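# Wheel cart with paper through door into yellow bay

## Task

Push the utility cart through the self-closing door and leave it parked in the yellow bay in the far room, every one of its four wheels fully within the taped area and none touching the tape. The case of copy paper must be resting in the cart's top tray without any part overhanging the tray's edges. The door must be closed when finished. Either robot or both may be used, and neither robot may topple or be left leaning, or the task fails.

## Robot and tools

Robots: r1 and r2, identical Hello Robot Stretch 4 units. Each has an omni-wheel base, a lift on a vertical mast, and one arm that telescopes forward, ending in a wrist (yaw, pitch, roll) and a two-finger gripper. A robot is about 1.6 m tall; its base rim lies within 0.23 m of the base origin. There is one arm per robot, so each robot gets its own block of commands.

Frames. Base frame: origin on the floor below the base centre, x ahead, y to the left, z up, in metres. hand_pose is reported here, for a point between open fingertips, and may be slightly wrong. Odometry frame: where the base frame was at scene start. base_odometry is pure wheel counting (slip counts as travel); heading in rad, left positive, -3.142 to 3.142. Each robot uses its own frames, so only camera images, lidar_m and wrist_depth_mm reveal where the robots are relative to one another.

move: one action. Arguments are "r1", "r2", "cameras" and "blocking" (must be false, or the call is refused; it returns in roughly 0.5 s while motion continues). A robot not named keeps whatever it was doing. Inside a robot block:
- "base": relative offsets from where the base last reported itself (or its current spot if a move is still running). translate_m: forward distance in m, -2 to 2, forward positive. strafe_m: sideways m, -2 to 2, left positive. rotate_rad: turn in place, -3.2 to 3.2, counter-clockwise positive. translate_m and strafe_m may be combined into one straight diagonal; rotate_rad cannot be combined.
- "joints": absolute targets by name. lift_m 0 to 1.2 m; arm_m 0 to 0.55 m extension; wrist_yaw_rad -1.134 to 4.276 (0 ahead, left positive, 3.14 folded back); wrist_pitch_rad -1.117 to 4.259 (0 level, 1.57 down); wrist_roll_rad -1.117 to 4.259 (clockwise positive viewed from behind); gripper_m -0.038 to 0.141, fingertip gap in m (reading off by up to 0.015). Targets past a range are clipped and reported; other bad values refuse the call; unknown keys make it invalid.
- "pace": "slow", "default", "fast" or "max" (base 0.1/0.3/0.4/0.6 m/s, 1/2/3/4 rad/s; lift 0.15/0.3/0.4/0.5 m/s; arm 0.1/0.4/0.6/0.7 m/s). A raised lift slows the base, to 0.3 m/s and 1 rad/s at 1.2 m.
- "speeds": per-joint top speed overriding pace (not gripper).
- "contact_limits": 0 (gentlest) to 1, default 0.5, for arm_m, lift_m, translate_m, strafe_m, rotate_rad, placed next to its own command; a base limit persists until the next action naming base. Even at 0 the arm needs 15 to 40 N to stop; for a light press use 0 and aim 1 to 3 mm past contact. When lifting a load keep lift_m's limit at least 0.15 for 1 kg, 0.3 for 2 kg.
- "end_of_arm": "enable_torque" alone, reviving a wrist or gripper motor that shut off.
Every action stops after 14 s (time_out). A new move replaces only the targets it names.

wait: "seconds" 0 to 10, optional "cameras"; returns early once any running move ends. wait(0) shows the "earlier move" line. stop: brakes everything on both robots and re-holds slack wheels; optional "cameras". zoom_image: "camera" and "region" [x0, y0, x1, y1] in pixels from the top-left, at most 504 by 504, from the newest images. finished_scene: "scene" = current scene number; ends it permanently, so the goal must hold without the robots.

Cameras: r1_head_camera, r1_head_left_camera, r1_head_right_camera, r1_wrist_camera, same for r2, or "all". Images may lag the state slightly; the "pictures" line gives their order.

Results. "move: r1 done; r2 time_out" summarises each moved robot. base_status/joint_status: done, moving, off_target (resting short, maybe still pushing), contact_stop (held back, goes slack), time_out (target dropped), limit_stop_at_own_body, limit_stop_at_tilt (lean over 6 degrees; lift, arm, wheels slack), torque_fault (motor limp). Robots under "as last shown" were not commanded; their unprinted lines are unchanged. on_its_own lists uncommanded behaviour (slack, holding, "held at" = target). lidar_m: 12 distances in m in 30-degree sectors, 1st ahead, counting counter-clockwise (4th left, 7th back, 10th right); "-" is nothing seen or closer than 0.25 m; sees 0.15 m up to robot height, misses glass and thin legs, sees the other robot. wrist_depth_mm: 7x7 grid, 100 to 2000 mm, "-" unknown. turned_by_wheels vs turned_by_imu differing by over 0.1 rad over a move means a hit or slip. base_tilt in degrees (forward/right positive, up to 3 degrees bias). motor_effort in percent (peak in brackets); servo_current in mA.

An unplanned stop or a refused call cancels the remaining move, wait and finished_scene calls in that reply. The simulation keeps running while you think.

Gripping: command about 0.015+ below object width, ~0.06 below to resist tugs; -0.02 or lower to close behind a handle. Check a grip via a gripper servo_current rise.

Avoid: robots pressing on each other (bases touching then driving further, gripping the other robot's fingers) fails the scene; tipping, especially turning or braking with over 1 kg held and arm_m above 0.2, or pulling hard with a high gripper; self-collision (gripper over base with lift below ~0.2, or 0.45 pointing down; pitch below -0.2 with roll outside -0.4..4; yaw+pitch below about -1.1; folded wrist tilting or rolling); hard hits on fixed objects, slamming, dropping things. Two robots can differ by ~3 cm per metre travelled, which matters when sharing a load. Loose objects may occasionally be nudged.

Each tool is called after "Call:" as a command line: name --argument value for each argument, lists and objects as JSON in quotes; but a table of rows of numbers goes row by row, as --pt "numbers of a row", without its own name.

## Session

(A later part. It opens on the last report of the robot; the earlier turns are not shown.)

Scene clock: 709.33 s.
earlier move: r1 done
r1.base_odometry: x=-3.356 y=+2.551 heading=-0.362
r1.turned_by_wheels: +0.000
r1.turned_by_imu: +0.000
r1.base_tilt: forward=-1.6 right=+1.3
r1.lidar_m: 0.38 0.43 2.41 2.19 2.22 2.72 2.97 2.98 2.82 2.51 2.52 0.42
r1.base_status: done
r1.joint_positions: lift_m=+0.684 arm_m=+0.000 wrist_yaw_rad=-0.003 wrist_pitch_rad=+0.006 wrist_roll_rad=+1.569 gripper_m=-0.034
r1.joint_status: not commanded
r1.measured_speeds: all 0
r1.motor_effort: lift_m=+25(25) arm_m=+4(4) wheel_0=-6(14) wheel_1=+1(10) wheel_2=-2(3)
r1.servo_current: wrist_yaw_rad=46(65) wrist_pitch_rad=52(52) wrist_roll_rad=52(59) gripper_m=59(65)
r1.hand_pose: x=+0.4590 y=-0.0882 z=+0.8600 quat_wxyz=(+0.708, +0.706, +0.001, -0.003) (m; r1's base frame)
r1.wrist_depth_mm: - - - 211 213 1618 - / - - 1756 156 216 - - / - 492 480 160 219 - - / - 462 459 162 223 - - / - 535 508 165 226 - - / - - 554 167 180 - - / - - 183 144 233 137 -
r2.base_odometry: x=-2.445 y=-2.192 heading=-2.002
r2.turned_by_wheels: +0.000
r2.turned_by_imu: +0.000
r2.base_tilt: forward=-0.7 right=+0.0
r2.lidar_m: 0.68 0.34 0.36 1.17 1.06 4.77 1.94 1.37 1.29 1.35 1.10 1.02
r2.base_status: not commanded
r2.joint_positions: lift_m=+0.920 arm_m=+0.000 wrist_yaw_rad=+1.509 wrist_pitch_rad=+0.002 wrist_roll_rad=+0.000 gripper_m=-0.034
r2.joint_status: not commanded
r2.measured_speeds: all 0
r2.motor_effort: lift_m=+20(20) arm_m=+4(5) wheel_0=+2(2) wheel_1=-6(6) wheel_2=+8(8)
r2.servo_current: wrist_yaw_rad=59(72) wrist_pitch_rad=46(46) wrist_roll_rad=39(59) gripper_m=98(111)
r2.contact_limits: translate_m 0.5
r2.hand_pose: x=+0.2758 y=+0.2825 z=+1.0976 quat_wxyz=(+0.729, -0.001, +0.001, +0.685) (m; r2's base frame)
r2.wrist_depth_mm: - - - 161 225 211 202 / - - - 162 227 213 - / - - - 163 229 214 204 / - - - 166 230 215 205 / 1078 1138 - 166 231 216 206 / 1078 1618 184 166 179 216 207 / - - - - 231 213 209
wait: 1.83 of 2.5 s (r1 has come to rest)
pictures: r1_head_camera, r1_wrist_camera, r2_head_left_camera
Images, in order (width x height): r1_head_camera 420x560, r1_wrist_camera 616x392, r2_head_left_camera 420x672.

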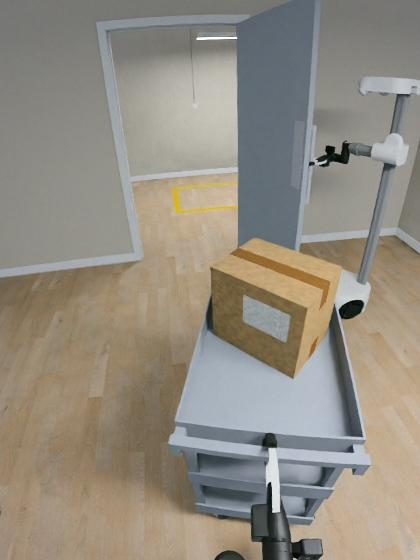

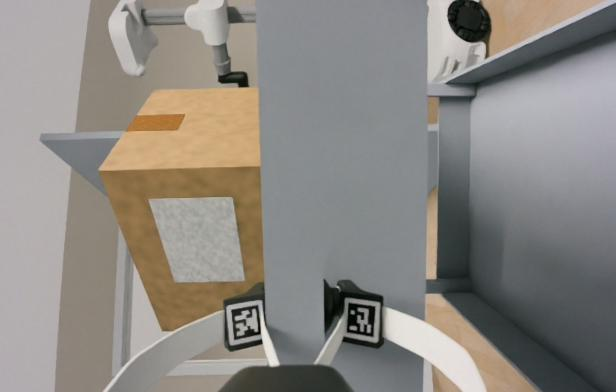

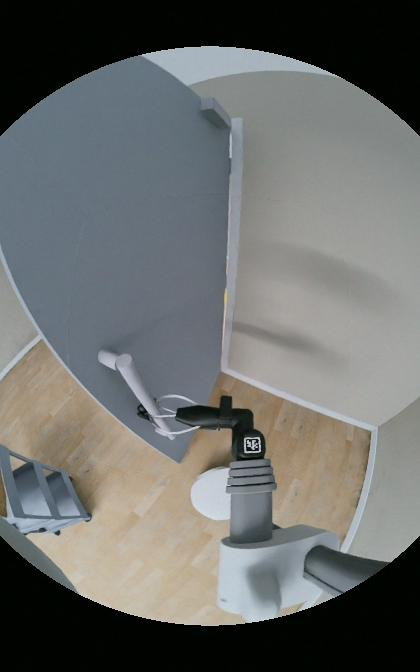

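Call:
move --blocking false --r1 '{"base":{"translate_m":0.05,"strafe_m":-0.1},"pace":"slow"}'

Call:
wait --seconds 2

Call:
move --blocking false --r1 '{"base":{"rotate_rad":0.13},"pace":"slow"}'

Call:
wait --seconds 2

Call:
move --blocking false --r1 '{"base":{"translate_m":0.15,"strafe_m":-0.1},"pace":"slow"}'

Call:
wait --seconds 3 --cameras '["r1_head_camera", "r1_wrist_camera", "r2_head_left_camera"]'

Scene clock: 741.73 s.
move: r1 moving
r1.base_odometry: x=-3.355 y=+2.539 heading=-0.362
r1.turned_by_wheels: +0.000
r1.turned_by_imu: +0.000
r1.base_tilt: forward=-1.6 right=+1.3
r1.lidar_m: 0.41 0.44 2.47 2.21 2.23 2.75 2.98 2.99 2.78 2.49 2.52 0.43
r1.base_status: translate_m moving; strafe_m moving
r1.joint_positions: lift_m=+0.684 arm_m=+0.000 wrist_yaw_rad=-0.003 wrist_pitch_rad=+0.006 wrist_roll_rad=+1.569 gripper_m=-0.034
r1.joint_status: not commanded
r1.measured_speeds: translate_m=+0.023 strafe_m=-0.044 rotate_rad=+0.003 lift_m=+0.000 arm_m=+0.000 wrist_yaw_rad=+0.000 wrist_pitch_rad=+0.000 wrist_roll_rad=+0.000
r1.motor_effort: lift_m=+25(25) arm_m=+4(4) wheel_0=+7(10) wheel_1=-5(5) wheel_2=-7(7)
r1.servo_current: wrist_yaw_rad=46(65) wrist_pitch_rad=39(52) wrist_roll_rad=52(59) gripper_m=59(65)
r1.hand_pose: x=+0.4590 y=-0.0882 z=+0.8600 quat_wxyz=(+0.708, +0.706, +0.001, -0.003) (m; r1's base frame)
r1.wrist_depth_mm: - - 1756 154 211 1576 - / - - 1863 156 215 - - / - 488 477 216 218 - - / - 459 459 160 223 - - / - 539 508 163 225 - - / - - 554 167 181 - - / - - 183 - 233 137 -
r2: as last shown
r2.base_tilt: forward=-0.6 right=+0.0
r2.lidar_m: 0.66 0.30 0.37 1.15 1.05 4.75 1.98 1.37 1.27 1.35 1.10 1.02
r2.servo_current: wrist_yaw_rad=65(65) wrist_pitch_rad=46(46) wrist_roll_rad=46(59) gripper_m=104(104)
r2.contact_limits: translate_m 0.5
r2.wrist_depth_mm: - - - 161 224 211 202 / - - - 162 227 213 - / - - - 163 228 213 204 / - - - 166 230 215 205 / 1078 1118 - 166 231 216 206 / 1060 1618 183 166 179 216 208 / 1366 - - - 232 212 208
pictures: none

Scene clock: 743.63 s.
earlier move: r1 done
r1.base_odometry: x=-3.345 y=+2.440 heading=-0.362
r1.turned_by_wheels: +0.000
r1.turned_by_imu: +0.000
r1.base_tilt: forward=-1.6 right=+1.2
r1.lidar_m: 0.39 0.41 2.55 2.31 2.32 2.85 3.00 3.00 2.70 2.40 2.42 0.42
r1.base_status: done
r1.joint_positions: lift_m=+0.684 arm_m=+0.000 wrist_yaw_rad=+0.000 wrist_pitch_rad=+0.006 wrist_roll_rad=+1.569 gripper_m=-0.034
r1.joint_status: not commanded
r1.measured_speeds: all 0
r1.motor_effort: lift_m=+25(25) arm_m=+4(4) wheel_0=+5(12) wheel_1=-2(6) wheel_2=-1(7)
r1.servo_current: wrist_yaw_rad=59(65) wrist_pitch_rad=52(52) wrist_roll_rad=52(65) gripper_m=65(65)
r1.hand_pose: x=+0.4593 y=-0.0873 z=+0.8600 quat_wxyz=(+0.708, +0.706, +0.002, -0.002) (m; r1's base frame)
r1.wrist_depth_mm: - - - 227 229 1537 1182 / - - - 228 229 1576 - / - - 564 227 229 - - / - 462 459 228 229 - - / - 492 488 168 229 - - / - - 517 167 182 - - / - - 183 128 229 137 -
r2.base_odometry: x=-2.445 y=-2.192 heading=-2.002
r2.turned_by_wheels: +0.000
r2.turned_by_imu: +0.000
r2.base_tilt: forward=-0.6 right=+0.1
r2.lidar_m: 0.70 0.31 0.36 1.08 1.00 4.76 1.93 1.36 1.29 1.34 1.10 1.03
r2.base_status: not commanded
r2.joint_positions: lift_m=+0.920 arm_m=+0.000 wrist_yaw_rad=+1.509 wrist_pitch_rad=+0.002 wrist_roll_rad=+0.000 gripper_m=-0.034
r2.joint_status: not commanded
r2.measured_speeds: all 0
r2.motor_effort: lift_m=+20(20) arm_m=+4(5) wheel_0=+2(3) wheel_1=-6(6) wheel_2=+8(8)
r2.servo_current: wrist_yaw_rad=65(78) wrist_pitch_rad=39(46) wrist_roll_rad=39(59) gripper_m=104(104)
r2.contact_limits: translate_m 0.5
r2.hand_pose: x=+0.2758 y=+0.2825 z=+1.0976 quat_wxyz=(+0.729, -0.001, +0.001, +0.685) (m; r2's base frame)
r2.wrist_depth_mm: - - - 161 225 211 202 / - - - 162 228 213 - / - - - 163 229 213 204 / - - - 165 230 216 206 / 1025 1098 - 166 232 217 207 / 1008 1576 183 166 180 216 208 / - - - - 230 213 208
wait: 1.90 of 2 s (r1 has come to rest)
pictures: none

Scene clock: 744.13 s.
move: r1 moving
r1.base_odometry: x=-3.345 y=+2.440 heading=-0.257
r1.turned_by_wheels: +0.105
r1.turned_by_imu: +0.105
r1.base_tilt: forward=-1.6 right=+1.3
r1.lidar_m: 0.40 0.44 2.45 2.31 2.36 3.09 3.02 3.08 2.55 2.42 2.47 0.42
r1.base_status: rotate_rad moving
r1.joint_positions: lift_m=+0.684 arm_m=+0.000 wrist_yaw_rad=-0.004 wrist_pitch_rad=+0.006 wrist_roll_rad=+1.569 gripper_m=-0.034
r1.joint_status: not commanded
r1.measured_speeds: translate_m=+0.003 strafe_m=+0.002 rotate_rad=+0.238 lift_m=+0.000 arm_m=+0.000 wrist_yaw_rad=+0.000 wrist_pitch_rad=+0.000 wrist_roll_rad=+0.000
r1.motor_effort: lift_m=+25(25) arm_m=+4(4) wheel_0=-6(10) wheel_1=-4(6) wheel_2=-6(8)
r1.servo_current: wrist_yaw_rad=59(65) wrist_pitch_rad=46(52) wrist_roll_rad=52(65) gripper_m=52(65)
r1.hand_pose: x=+0.4589 y=-0.0887 z=+0.8600 quat_wxyz=(+0.708, +0.706, +0.001, -0.004) (m; r1's base frame)
r1.wrist_depth_mm: - - - 216 219 1499 - / - - - 218 220 - - / - 496 492 221 223 - - / - 462 459 163 224 - - / - 530 512 165 228 - - / - - 203 167 180 - - / - - - 144 233 137 -
r2: as last shown
r2.base_tilt: forward=-0.7 right=+0.0
r2.lidar_m: 0.71 0.33 0.38 1.09 0.98 4.77 1.93 1.38 1.29 1.33 1.09 1.02
r2.motor_effort: lift_m=+20(20) arm_m=+5(5) wheel_0=+2(2) wheel_1=-6(6) wheel_2=+8(8)
r2.servo_current: wrist_yaw_rad=52(65) wrist_pitch_rad=46(46) wrist_roll_rad=46(52) gripper_m=98(98)
r2.contact_limits: translate_m 0.5
r2.wrist_depth_mm: - - - 161 226 211 202 / - - - 162 228 213 - / - - - 162 229 214 204 / - - - 166 230 214 206 / 1025 1118 - 166 231 216 206 / 1025 1098 183 166 179 217 208 / - - - - 231 212 208
pictures: none

Scene clock: 744.63 s.
earlier move: r1 done
r1.base_odometry: x=-3.345 y=+2.440 heading=-0.233
r1.turned_by_wheels: +0.025
r1.turned_by_imu: +0.025
r1.base_tilt: forward=-1.6 right=+1.3
r1.lidar_m: 0.40 0.47 2.40 2.30 2.37 3.14 3.02 3.11 2.54 2.42 2.47 0.41
r1.base_status: done
r1.joint_positions: lift_m=+0.684 arm_m=+0.000 wrist_yaw_rad=-0.003 wrist_pitch_rad=+0.006 wrist_roll_rad=+1.569 gripper_m=-0.034
r1.joint_status: not commanded
r1.measured_speeds: all 0
r1.motor_effort: lift_m=+25(25) arm_m=+4(4) wheel_0=-4(10) wheel_1=-3(6) wheel_2=-1(8)
r1.servo_current: wrist_yaw_rad=46(72) wrist_pitch_rad=46(52) wrist_roll_rad=46(65) gripper_m=65(72)
r1.hand_pose: x=+0.4590 y=-0.0882 z=+0.8600 quat_wxyz=(+0.708, +0.706, +0.001, -0.003) (m; r1's base frame)
r1.wrist_depth_mm: - - - 150 208 1537 - / - - 574 153 212 - - / - 455 455 156 216 - - / - 477 466 159 220 - - / - - 521 163 224 - - / - - 574 167 180 - - / - - - 128 235 137 -
r2.base_odometry: x=-2.445 y=-2.192 heading=-2.002
r2.turned_by_wheels: +0.000
r2.turned_by_imu: +0.000
r2.base_tilt: forward=-0.7 right=+0.0
r2.lidar_m: 0.71 0.34 0.37 1.08 0.99 4.76 1.95 1.38 1.28 1.34 1.09 1.03
r2.base_status: not commanded
r2.joint_positions: lift_m=+0.920 arm_m=+0.000 wrist_yaw_rad=+1.509 wrist_pitch_rad=+0.002 wrist_roll_rad=+0.000 gripper_m=-0.034
r2.joint_status: not commanded
r2.measured_speeds: all 0
r2.motor_effort: lift_m=+20(20) arm_m=+4(5) wheel_0=+2(3) wheel_1=-6(6) wheel_2=+8(8)
r2.servo_current: wrist_yaw_rad=59(72) wrist_pitch_rad=39(46) wrist_roll_rad=46(59) gripper_m=104(104)
r2.contact_limits: translate_m 0.5
r2.hand_pose: x=+0.2758 y=+0.2825 z=+1.0976 quat_wxyz=(+0.729, -0.001, +0.001, +0.685) (m; r2's base frame)
r2.wrist_depth_mm: - - - 161 226 212 202 / - - - 162 228 213 - / - - - 163 228 213 204 / - - - 166 230 215 206 / 1042 1078 - 166 232 216 206 / 1042 1098 183 166 179 216 207 / - - - - 230 212 209
wait: 0.50 of 2 s (r1 has come to rest)
pictures: none

Scene clock: 745.13 s.
move: r1 moving
r1.base_odometry: x=-3.336 y=+2.430 heading=-0.233
r1.turned_by_wheels: +0.000
r1.turned_by_imu: +0.000
r1.base_tilt: forward=-1.6 right=+1.3
r1.lidar_m: 0.40 0.46 2.45 2.31 2.39 3.16 3.03 3.12 2.54 2.42 2.49 0.41
r1.base_status: translate_m moving; strafe_m moving
r1.joint_positions: lift_m=+0.684 arm_m=+0.000 wrist_yaw_rad=-0.003 wrist_pitch_rad=+0.006 wrist_roll_rad=+1.569 gripper_m=-0.034
r1.joint_status: not commanded
r1.measured_speeds: translate_m=+0.045 strafe_m=-0.031 rotate_rad=+0.000 lift_m=+0.000 arm_m=+0.000 wrist_yaw_rad=+0.000 wrist_pitch_rad=+0.000 wrist_roll_rad=+0.000
r1.motor_effort: lift_m=+25(25) arm_m=+4(4) wheel_0=+7(9) wheel_1=-1(5) wheel_2=-8(8)
r1.servo_current: wrist_yaw_rad=52(65) wrist_pitch_rad=46(52) wrist_roll_rad=46(59) gripper_m=59(65)
r1.hand_pose: x=+0.4590 y=-0.0882 z=+0.8600 quat_wxyz=(+0.708, +0.706, +0.001, -0.003) (m; r1's base frame)
r1.wrist_depth_mm: - - - 149 205 1537 - / - - 564 152 210 - - / - 445 449 154 215 - - / - 477 466 158 220 - - / - - 539 162 226 - - / - - 580 167 181 - - / - - 182 - 236 137 -
r2: as last shown
r2.base_tilt: forward=-0.6 right=+0.0
r2.lidar_m: 0.70 0.33 0.37 1.09 1.02 4.77 1.95 1.38 1.29 1.33 1.08 1.02
r2.motor_effort: lift_m=+20(20) arm_m=+4(5) wheel_0=+2(2) wheel_1=-6(6) wheel_2=+8(8)
r2.servo_current: wrist_yaw_rad=72(72) wrist_pitch_rad=46(46) wrist_roll_rad=52(59) gripper_m=98(111)
r2.contact_limits: translate_m 0.5
r2.wrist_depth_mm: - - - 161 225 211 203 / - - - 162 227 213 - / - - - 163 229 214 205 / - - - 166 229 215 206 / 1042 1078 - 166 231 216 206 / 1042 1098 184 166 180 218 208 / - - - - 231 213 208
pictures: none

Scene clock: 747.63 s.
earlier move: r1 done
r1.base_odometry: x=-3.222 y=+2.308 heading=-0.233
r1.turned_by_wheels: +0.000
r1.turned_by_imu: +0.000
r1.base_tilt: forward=-1.6 right=+1.3
r1.lidar_m: 0.39 0.39 2.56 2.41 2.49 3.29 3.18 3.27 2.44 2.31 2.37 0.42
r1.base_status: done
r1.joint_positions: lift_m=+0.684 arm_m=+0.000 wrist_yaw_rad=+0.000 wrist_pitch_rad=+0.006 wrist_roll_rad=+1.569 gripper_m=-0.034
r1.joint_status: not commanded
r1.measured_speeds: all 0
r1.motor_effort: lift_m=+25(25) arm_m=+3(4) wheel_0=+5(9) wheel_1=-3(5) wheel_2=-1(8)
r1.servo_current: wrist_yaw_rad=46(65) wrist_pitch_rad=52(52) wrist_roll_rad=39(65) gripper_m=59(65)
r1.hand_pose: x=+0.4593 y=-0.0874 z=+0.8600 quat_wxyz=(+0.708, +0.706, +0.002, -0.002) (m; r1's base frame)
r1.wrist_depth_mm: - - - 223 224 1464 1160 / - - 1499 223 224 1708 - / - 535 530 224 227 - - / - 455 459 226 228 - - / - 512 500 168 229 - - / - - 525 168 182 - - / - - 183 128 231 137 -
r2.base_odometry: x=-2.445 y=-2.192 heading=-2.002
r2.turned_by_wheels: +0.000
r2.turned_by_imu: +0.000
r2.base_tilt: forward=-0.6 right=+0.1
r2.lidar_m: 0.73 0.32 0.37 0.86 0.91 4.78 1.94 1.37 1.29 1.34 1.09 1.03
r2.base_status: not commanded
r2.joint_positions: lift_m=+0.920 arm_m=+0.000 wrist_yaw_rad=+1.509 wrist_pitch_rad=+0.002 wrist_roll_rad=+0.000 gripper_m=-0.034
r2.joint_status: not commanded
r2.measured_speeds: all 0
r2.motor_effort: lift_m=+20(20) arm_m=+4(5) wheel_0=+2(2) wheel_1=-6(6) wheel_2=+8(8)
r2.servo_current: wrist_yaw_rad=65(72) wrist_pitch_rad=46(46) wrist_roll_rad=46(65) gripper_m=98(111)
r2.contact_limits: translate_m 0.5
r2.hand_pose: x=+0.2758 y=+0.2825 z=+1.0976 quat_wxyz=(+0.729, -0.001, +0.001, +0.685) (m; r2's base frame)
r2.wrist_depth_mm: - - - 161 226 211 202 / - - - 162 228 213 - / - - - 163 229 213 204 / - - - 165 231 214 206 / 1397 991 1042 166 231 217 206 / 904 976 183 166 180 217 208 / - - - - 231 213 208
wait: 2.50 of 3 s (r1 has come to rest)
pictures: r1_head_camera, r1_wrist_camera, r2_head_left_camera
Images, in order (width x height): r1_head_camera 420x560, r1_wrist_camera 616x392, r2_head_left_camera 420x672.

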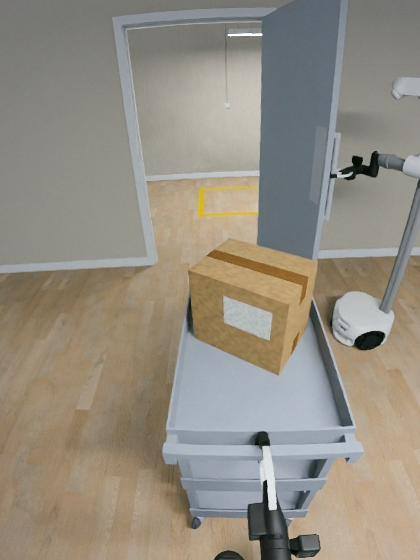

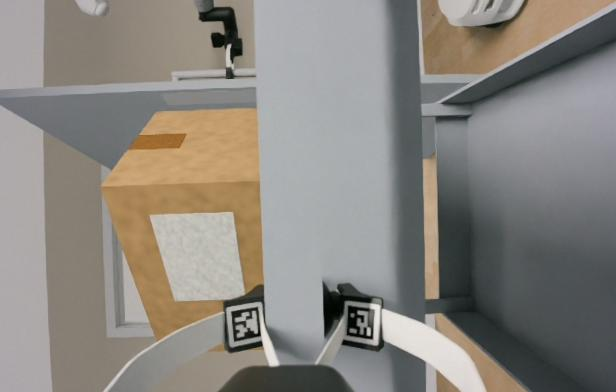

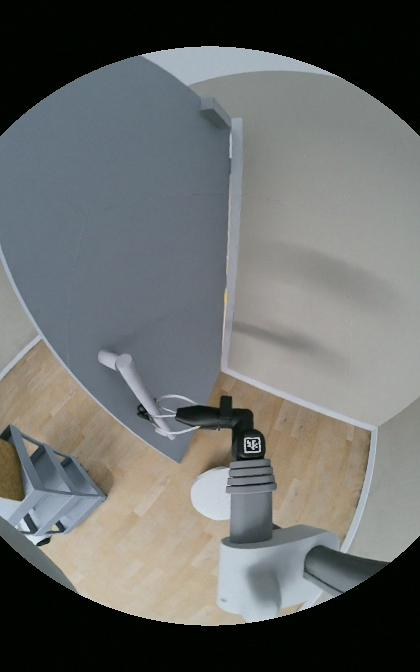

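Call:
move --blocking false --r1 '{"base":{"translate_m":0.7},"pace":"slow"}'

Call:
wait --seconds 8.5 --cameras '["r1_head_camera", "r1_wrist_camera", "r2_head_left_camera", "r1_head_left_camera"]'

Scene clock: 796.03 s.
move: r1 moving
r1.base_odometry: x=-3.210 y=+2.306 heading=-0.232
r1.turned_by_wheels: +0.000
r1.turned_by_imu: +0.000
r1.base_tilt: forward=-1.6 right=+1.3
r1.lidar_m: 0.38 0.42 2.54 2.43 2.46 3.31 3.18 3.25 2.44 2.31 2.38 0.42
r1.base_status: translate_m moving
r1.joint_positions: lift_m=+0.684 arm_m=+0.000 wrist_yaw_rad=+0.000 wrist_pitch_rad=+0.006 wrist_roll_rad=+1.569 gripper_m=-0.034
r1.joint_status: not commanded
r1.measured_speeds: translate_m=+0.048 strafe_m=+0.000 rotate_rad=-0.002 lift_m=+0.000 arm_m=+0.000 wrist_yaw_rad=+0.000 wrist_pitch_rad=+0.000 wrist_roll_rad=+0.000
r1.motor_effort: lift_m=+25(25) arm_m=+4(4) wheel_0=+7(9) wheel_1=+5(6) wheel_2=-6(7)
r1.servo_current: wrist_yaw_rad=59(59) wrist_pitch_rad=46(52) wrist_roll_rad=46(52) gripper_m=59(65)
r1.hand_pose: x=+0.4593 y=-0.0874 z=+0.8600 quat_wxyz=(+0.708, +0.706, +0.002, -0.002) (m; r1's base frame)
r1.wrist_depth_mm: - - - 226 226 1464 1229 / - - - 226 227 1576 - / - 554 549 227 228 - - / - 459 459 227 228 - - / - 508 496 167 229 - - / - - 521 167 181 - - / - - 182 - 229 137 -
r2: as last shown
r2.base_tilt: forward=-0.7 right=+0.0
r2.lidar_m: 0.70 0.35 0.37 0.83 0.90 4.78 1.94 1.36 1.29 1.34 1.09 1.02
r2.servo_current: wrist_yaw_rad=52(72) wrist_pitch_rad=46(46) wrist_roll_rad=52(52) gripper_m=104(104)
r2.contact_limits: translate_m 0.5
r2.wrist_depth_mm: - - - 161 226 211 202 / - - - 162 227 213 - / - - - 163 228 214 204 / - - - 166 229 215 205 / 1308 976 1042 166 231 216 206 / 917 960 182 166 179 218 208 / - - - - 232 212 208
pictures: none

Scene clock: 803.80 s.
earlier move: r1 done
r1.base_odometry: x=-2.541 y=+2.147 heading=-0.232
r1.turned_by_wheels: +0.000
r1.turned_by_imu: -0.002
r1.base_tilt: forward=-1.6 right=+1.3
r1.lidar_m: 0.38 0.37 2.59 2.43 2.53 3.33 3.94 3.37 2.40 2.28 1.14 0.43
r1.base_status: done
r1.joint_positions: lift_m=+0.684 arm_m=+0.000 wrist_yaw_rad=-0.001 wrist_pitch_rad=+0.006 wrist_roll_rad=+1.569 gripper_m=-0.034
r1.joint_status: not commanded
r1.measured_speeds: all 0
r1.motor_effort: lift_m=+25(25) arm_m=+3(4) wheel_0=+1(9) wheel_1=+4(7) wheel_2=-2(11)
r1.servo_current: wrist_yaw_rad=46(91) wrist_pitch_rad=46(59) wrist_roll_rad=46(78) gripper_m=52(65)
r1.hand_pose: x=+0.4592 y=-0.0878 z=+0.8600 quat_wxyz=(+0.708, +0.706, +0.002, -0.003) (m; r1's base frame)
r1.wrist_depth_mm: - 820 842 249 251 285 - / - - - 243 245 - - / - - - 238 241 - - / 1756 535 500 234 236 - - / 1661 473 469 172 232 - - / 1708 517 488 170 181 - - / 1661 559 535 - 224 - -
r2.base_odometry: x=-2.445 y=-2.192 heading=-2.002
r2.turned_by_wheels: +0.000
r2.turned_by_imu: +0.001
r2.base_tilt: forward=-0.7 right=+0.0
r2.lidar_m: 0.72 0.31 0.38 0.66 1.12 4.78 1.94 1.37 1.26 1.35 1.06 1.03
r2.base_status: not commanded
r2.joint_positions: lift_m=+0.920 arm_m=+0.000 wrist_yaw_rad=+1.509 wrist_pitch_rad=+0.002 wrist_roll_rad=+0.000 gripper_m=-0.034
r2.joint_status: not commanded
r2.measured_speeds: all 0
r2.motor_effort: lift_m=+20(20) arm_m=+4(5) wheel_0=+2(3) wheel_1=-6(6) wheel_2=+8(9)
r2.servo_current: wrist_yaw_rad=59(78) wrist_pitch_rad=39(46) wrist_roll_rad=52(65) gripper_m=98(104)
r2.contact_limits: translate_m 0.5
r2.hand_pose: x=+0.2758 y=+0.2825 z=+1.0976 quat_wxyz=(+0.729, -0.001, +0.001, +0.685) (m; r2's base frame)
r2.wrist_depth_mm: - - - 161 224 211 202 / - - - 162 227 213 - / - - - 163 229 214 204 / - - - 166 229 214 206 / - - - 166 232 216 206 / - - 183 166 179 217 208 / - - - - 232 213 208
wait: 7.77 of 8.5 s (r1 has come to rest)
pictures: r1_head_camera, r1_head_left_camera, r1_wrist_camera, r2_head_left_camera
Images, in order (width x height): r1_head_camera 420x560, r1_head_left_camera 420x672, r1_wrist_camera 616x392, r2_head_left_camera 420x672.

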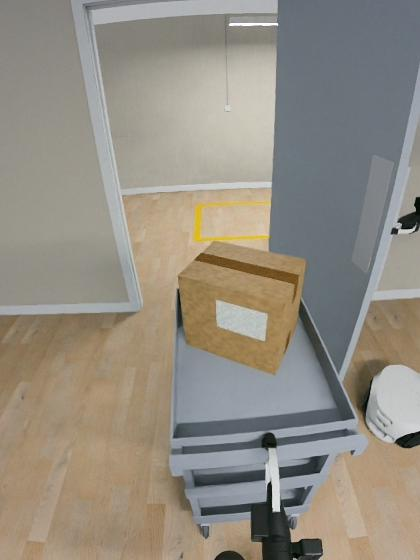

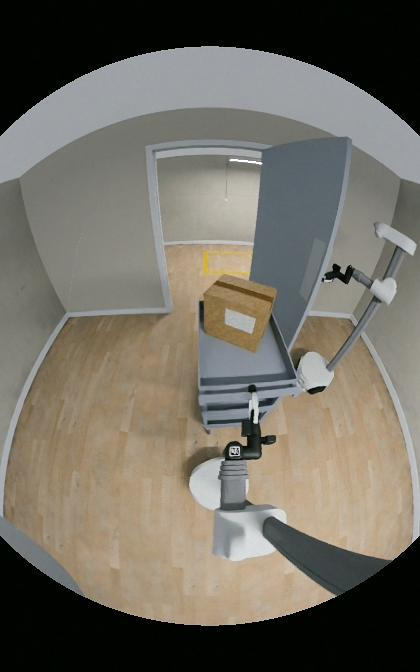

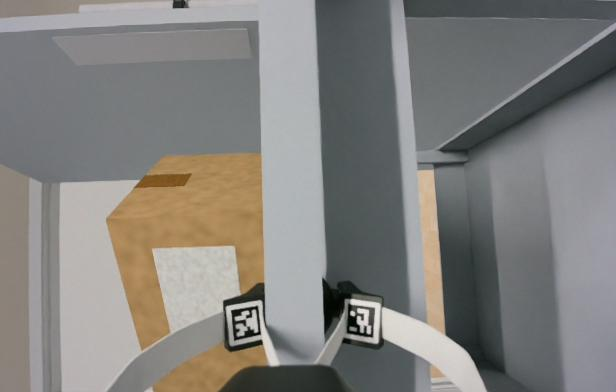

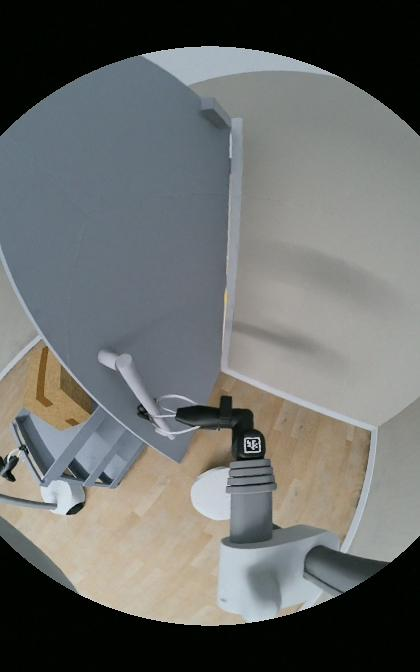

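Call:
move --blocking false --cameras '["r1_head_camera", "r2_head_left_camera", "r2_head_camera", "r1_head_right_camera"]'

Scene clock: 826.53 s.
r1.base_odometry: x=-2.541 y=+2.147 heading=-0.232
r1.turned_by_wheels: +0.000
r1.turned_by_imu: +0.000
r1.base_tilt: forward=-1.6 right=+1.3
r1.lidar_m: 0.38 0.38 2.56 2.44 2.52 3.33 3.91 3.38 2.43 2.28 1.11 0.44
r1.base_status: done
r1.joint_positions: lift_m=+0.684 arm_m=+0.000 wrist_yaw_rad=-0.001 wrist_pitch_rad=+0.006 wrist_roll_rad=+1.569 gripper_m=-0.034
r1.joint_status: not commanded
r1.measured_speeds: all 0
r1.motor_effort: lift_m=+25(25) arm_m=+4(4) wheel_0=+1(9) wheel_1=+3(7) wheel_2=-2(11)
r1.servo_current: wrist_yaw_rad=46(91) wrist_pitch_rad=52(59) wrist_roll_rad=52(78) gripper_m=59(65)
r1.hand_pose: x=+0.4592 y=-0.0878 z=+0.8600 quat_wxyz=(+0.708, +0.706, +0.002, -0.003) (m; r1's base frame)
r1.wrist_depth_mm: - 831 831 248 251 281 - / - - - 243 245 - - / - - - 238 241 - - / 1708 535 500 235 236 - - / 1661 473 466 172 232 - - / 1708 512 492 170 182 - - / 1708 569 539 128 224 - -
r2.base_odometry: x=-2.445 y=-2.192 heading=-2.002
r2.turned_by_wheels: +0.000
r2.turned_by_imu: +0.000
r2.base_tilt: forward=-0.7 right=+0.1
r2.lidar_m: 0.72 0.33 0.38 0.66 1.16 4.78 1.96 1.37 1.30 1.34 1.10 1.00
r2.base_status: not commanded
r2.joint_positions: lift_m=+0.920 arm_m=+0.000 wrist_yaw_rad=+1.509 wrist_pitch_rad=+0.002 wrist_roll_rad=+0.000 gripper_m=-0.034
r2.joint_status: not commanded
r2.measured_speeds: all 0
r2.motor_effort: lift_m=+20(20) arm_m=+4(5) wheel_0=+2(3) wheel_1=-6(6) wheel_2=+8(9)
r2.servo_current: wrist_yaw_rad=59(78) wrist_pitch_rad=39(46) wrist_roll_rad=52(65) gripper_m=104(104)
r2.contact_limits: translate_m 0.5
r2.hand_pose: x=+0.2758 y=+0.2825 z=+1.0976 quat_wxyz=(+0.729, -0.001, +0.001, +0.685) (m; r2's base frame)
r2.wrist_depth_mm: - - - 161 224 211 202 / - - - 162 228 213 - / - - - 163 229 214 204 / - - - 165 229 214 206 / - - - 166 230 216 206 / - - 182 166 179 217 208 / - - - - 231 212 208
pictures: r1_head_camera, r1_head_right_camera, r2_head_camera, r2_head_left_camera
Images, in order (width x height): r1_head_camera 420x560, r1_head_right_camera 420x672, r2_head_camera 420x560, r2_head_left_camera 420x672.

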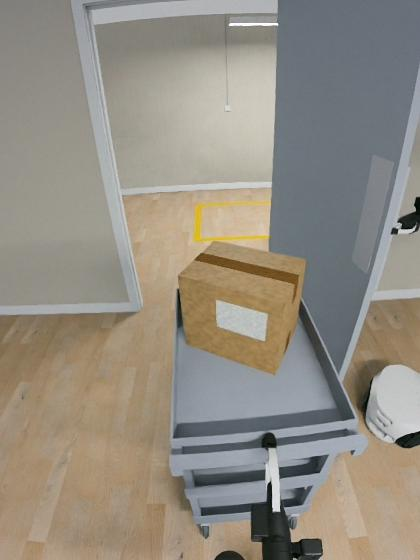

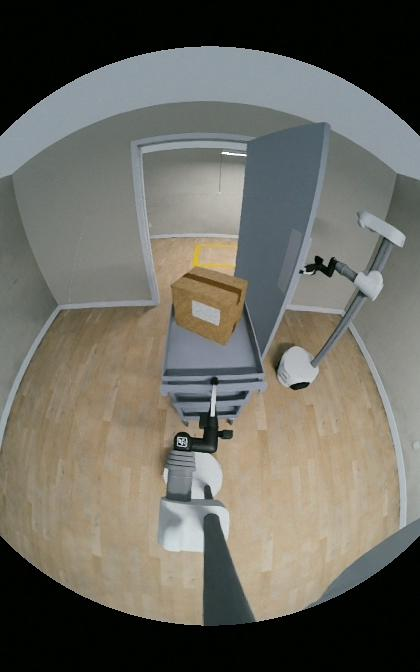

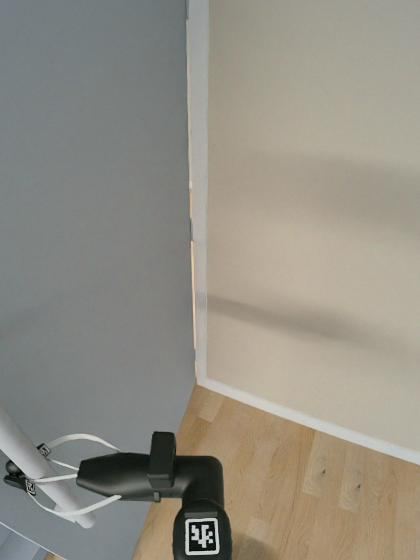

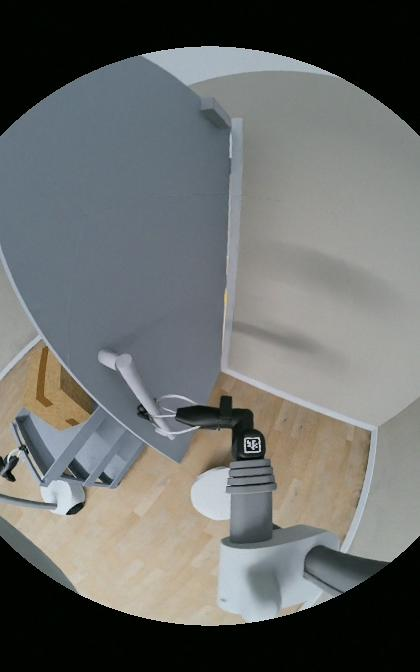

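Call:
zoom_image --camera "r1_head_camera" --region '[150, 220, 420, 550]'

Call:
zoom_image --camera "r2_head_left_camera" --region '[0, 320, 220, 560]'

Scaled by 1.527 from the camera's 420x560 image, which has a finer 600x800 frame.

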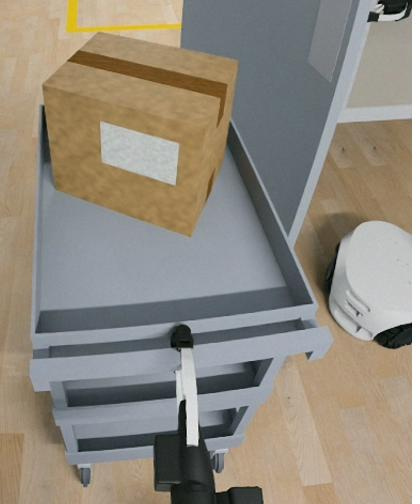

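Scaled by 2.100 from the camera's 420x672 image, which has a finer 600x960 frame.

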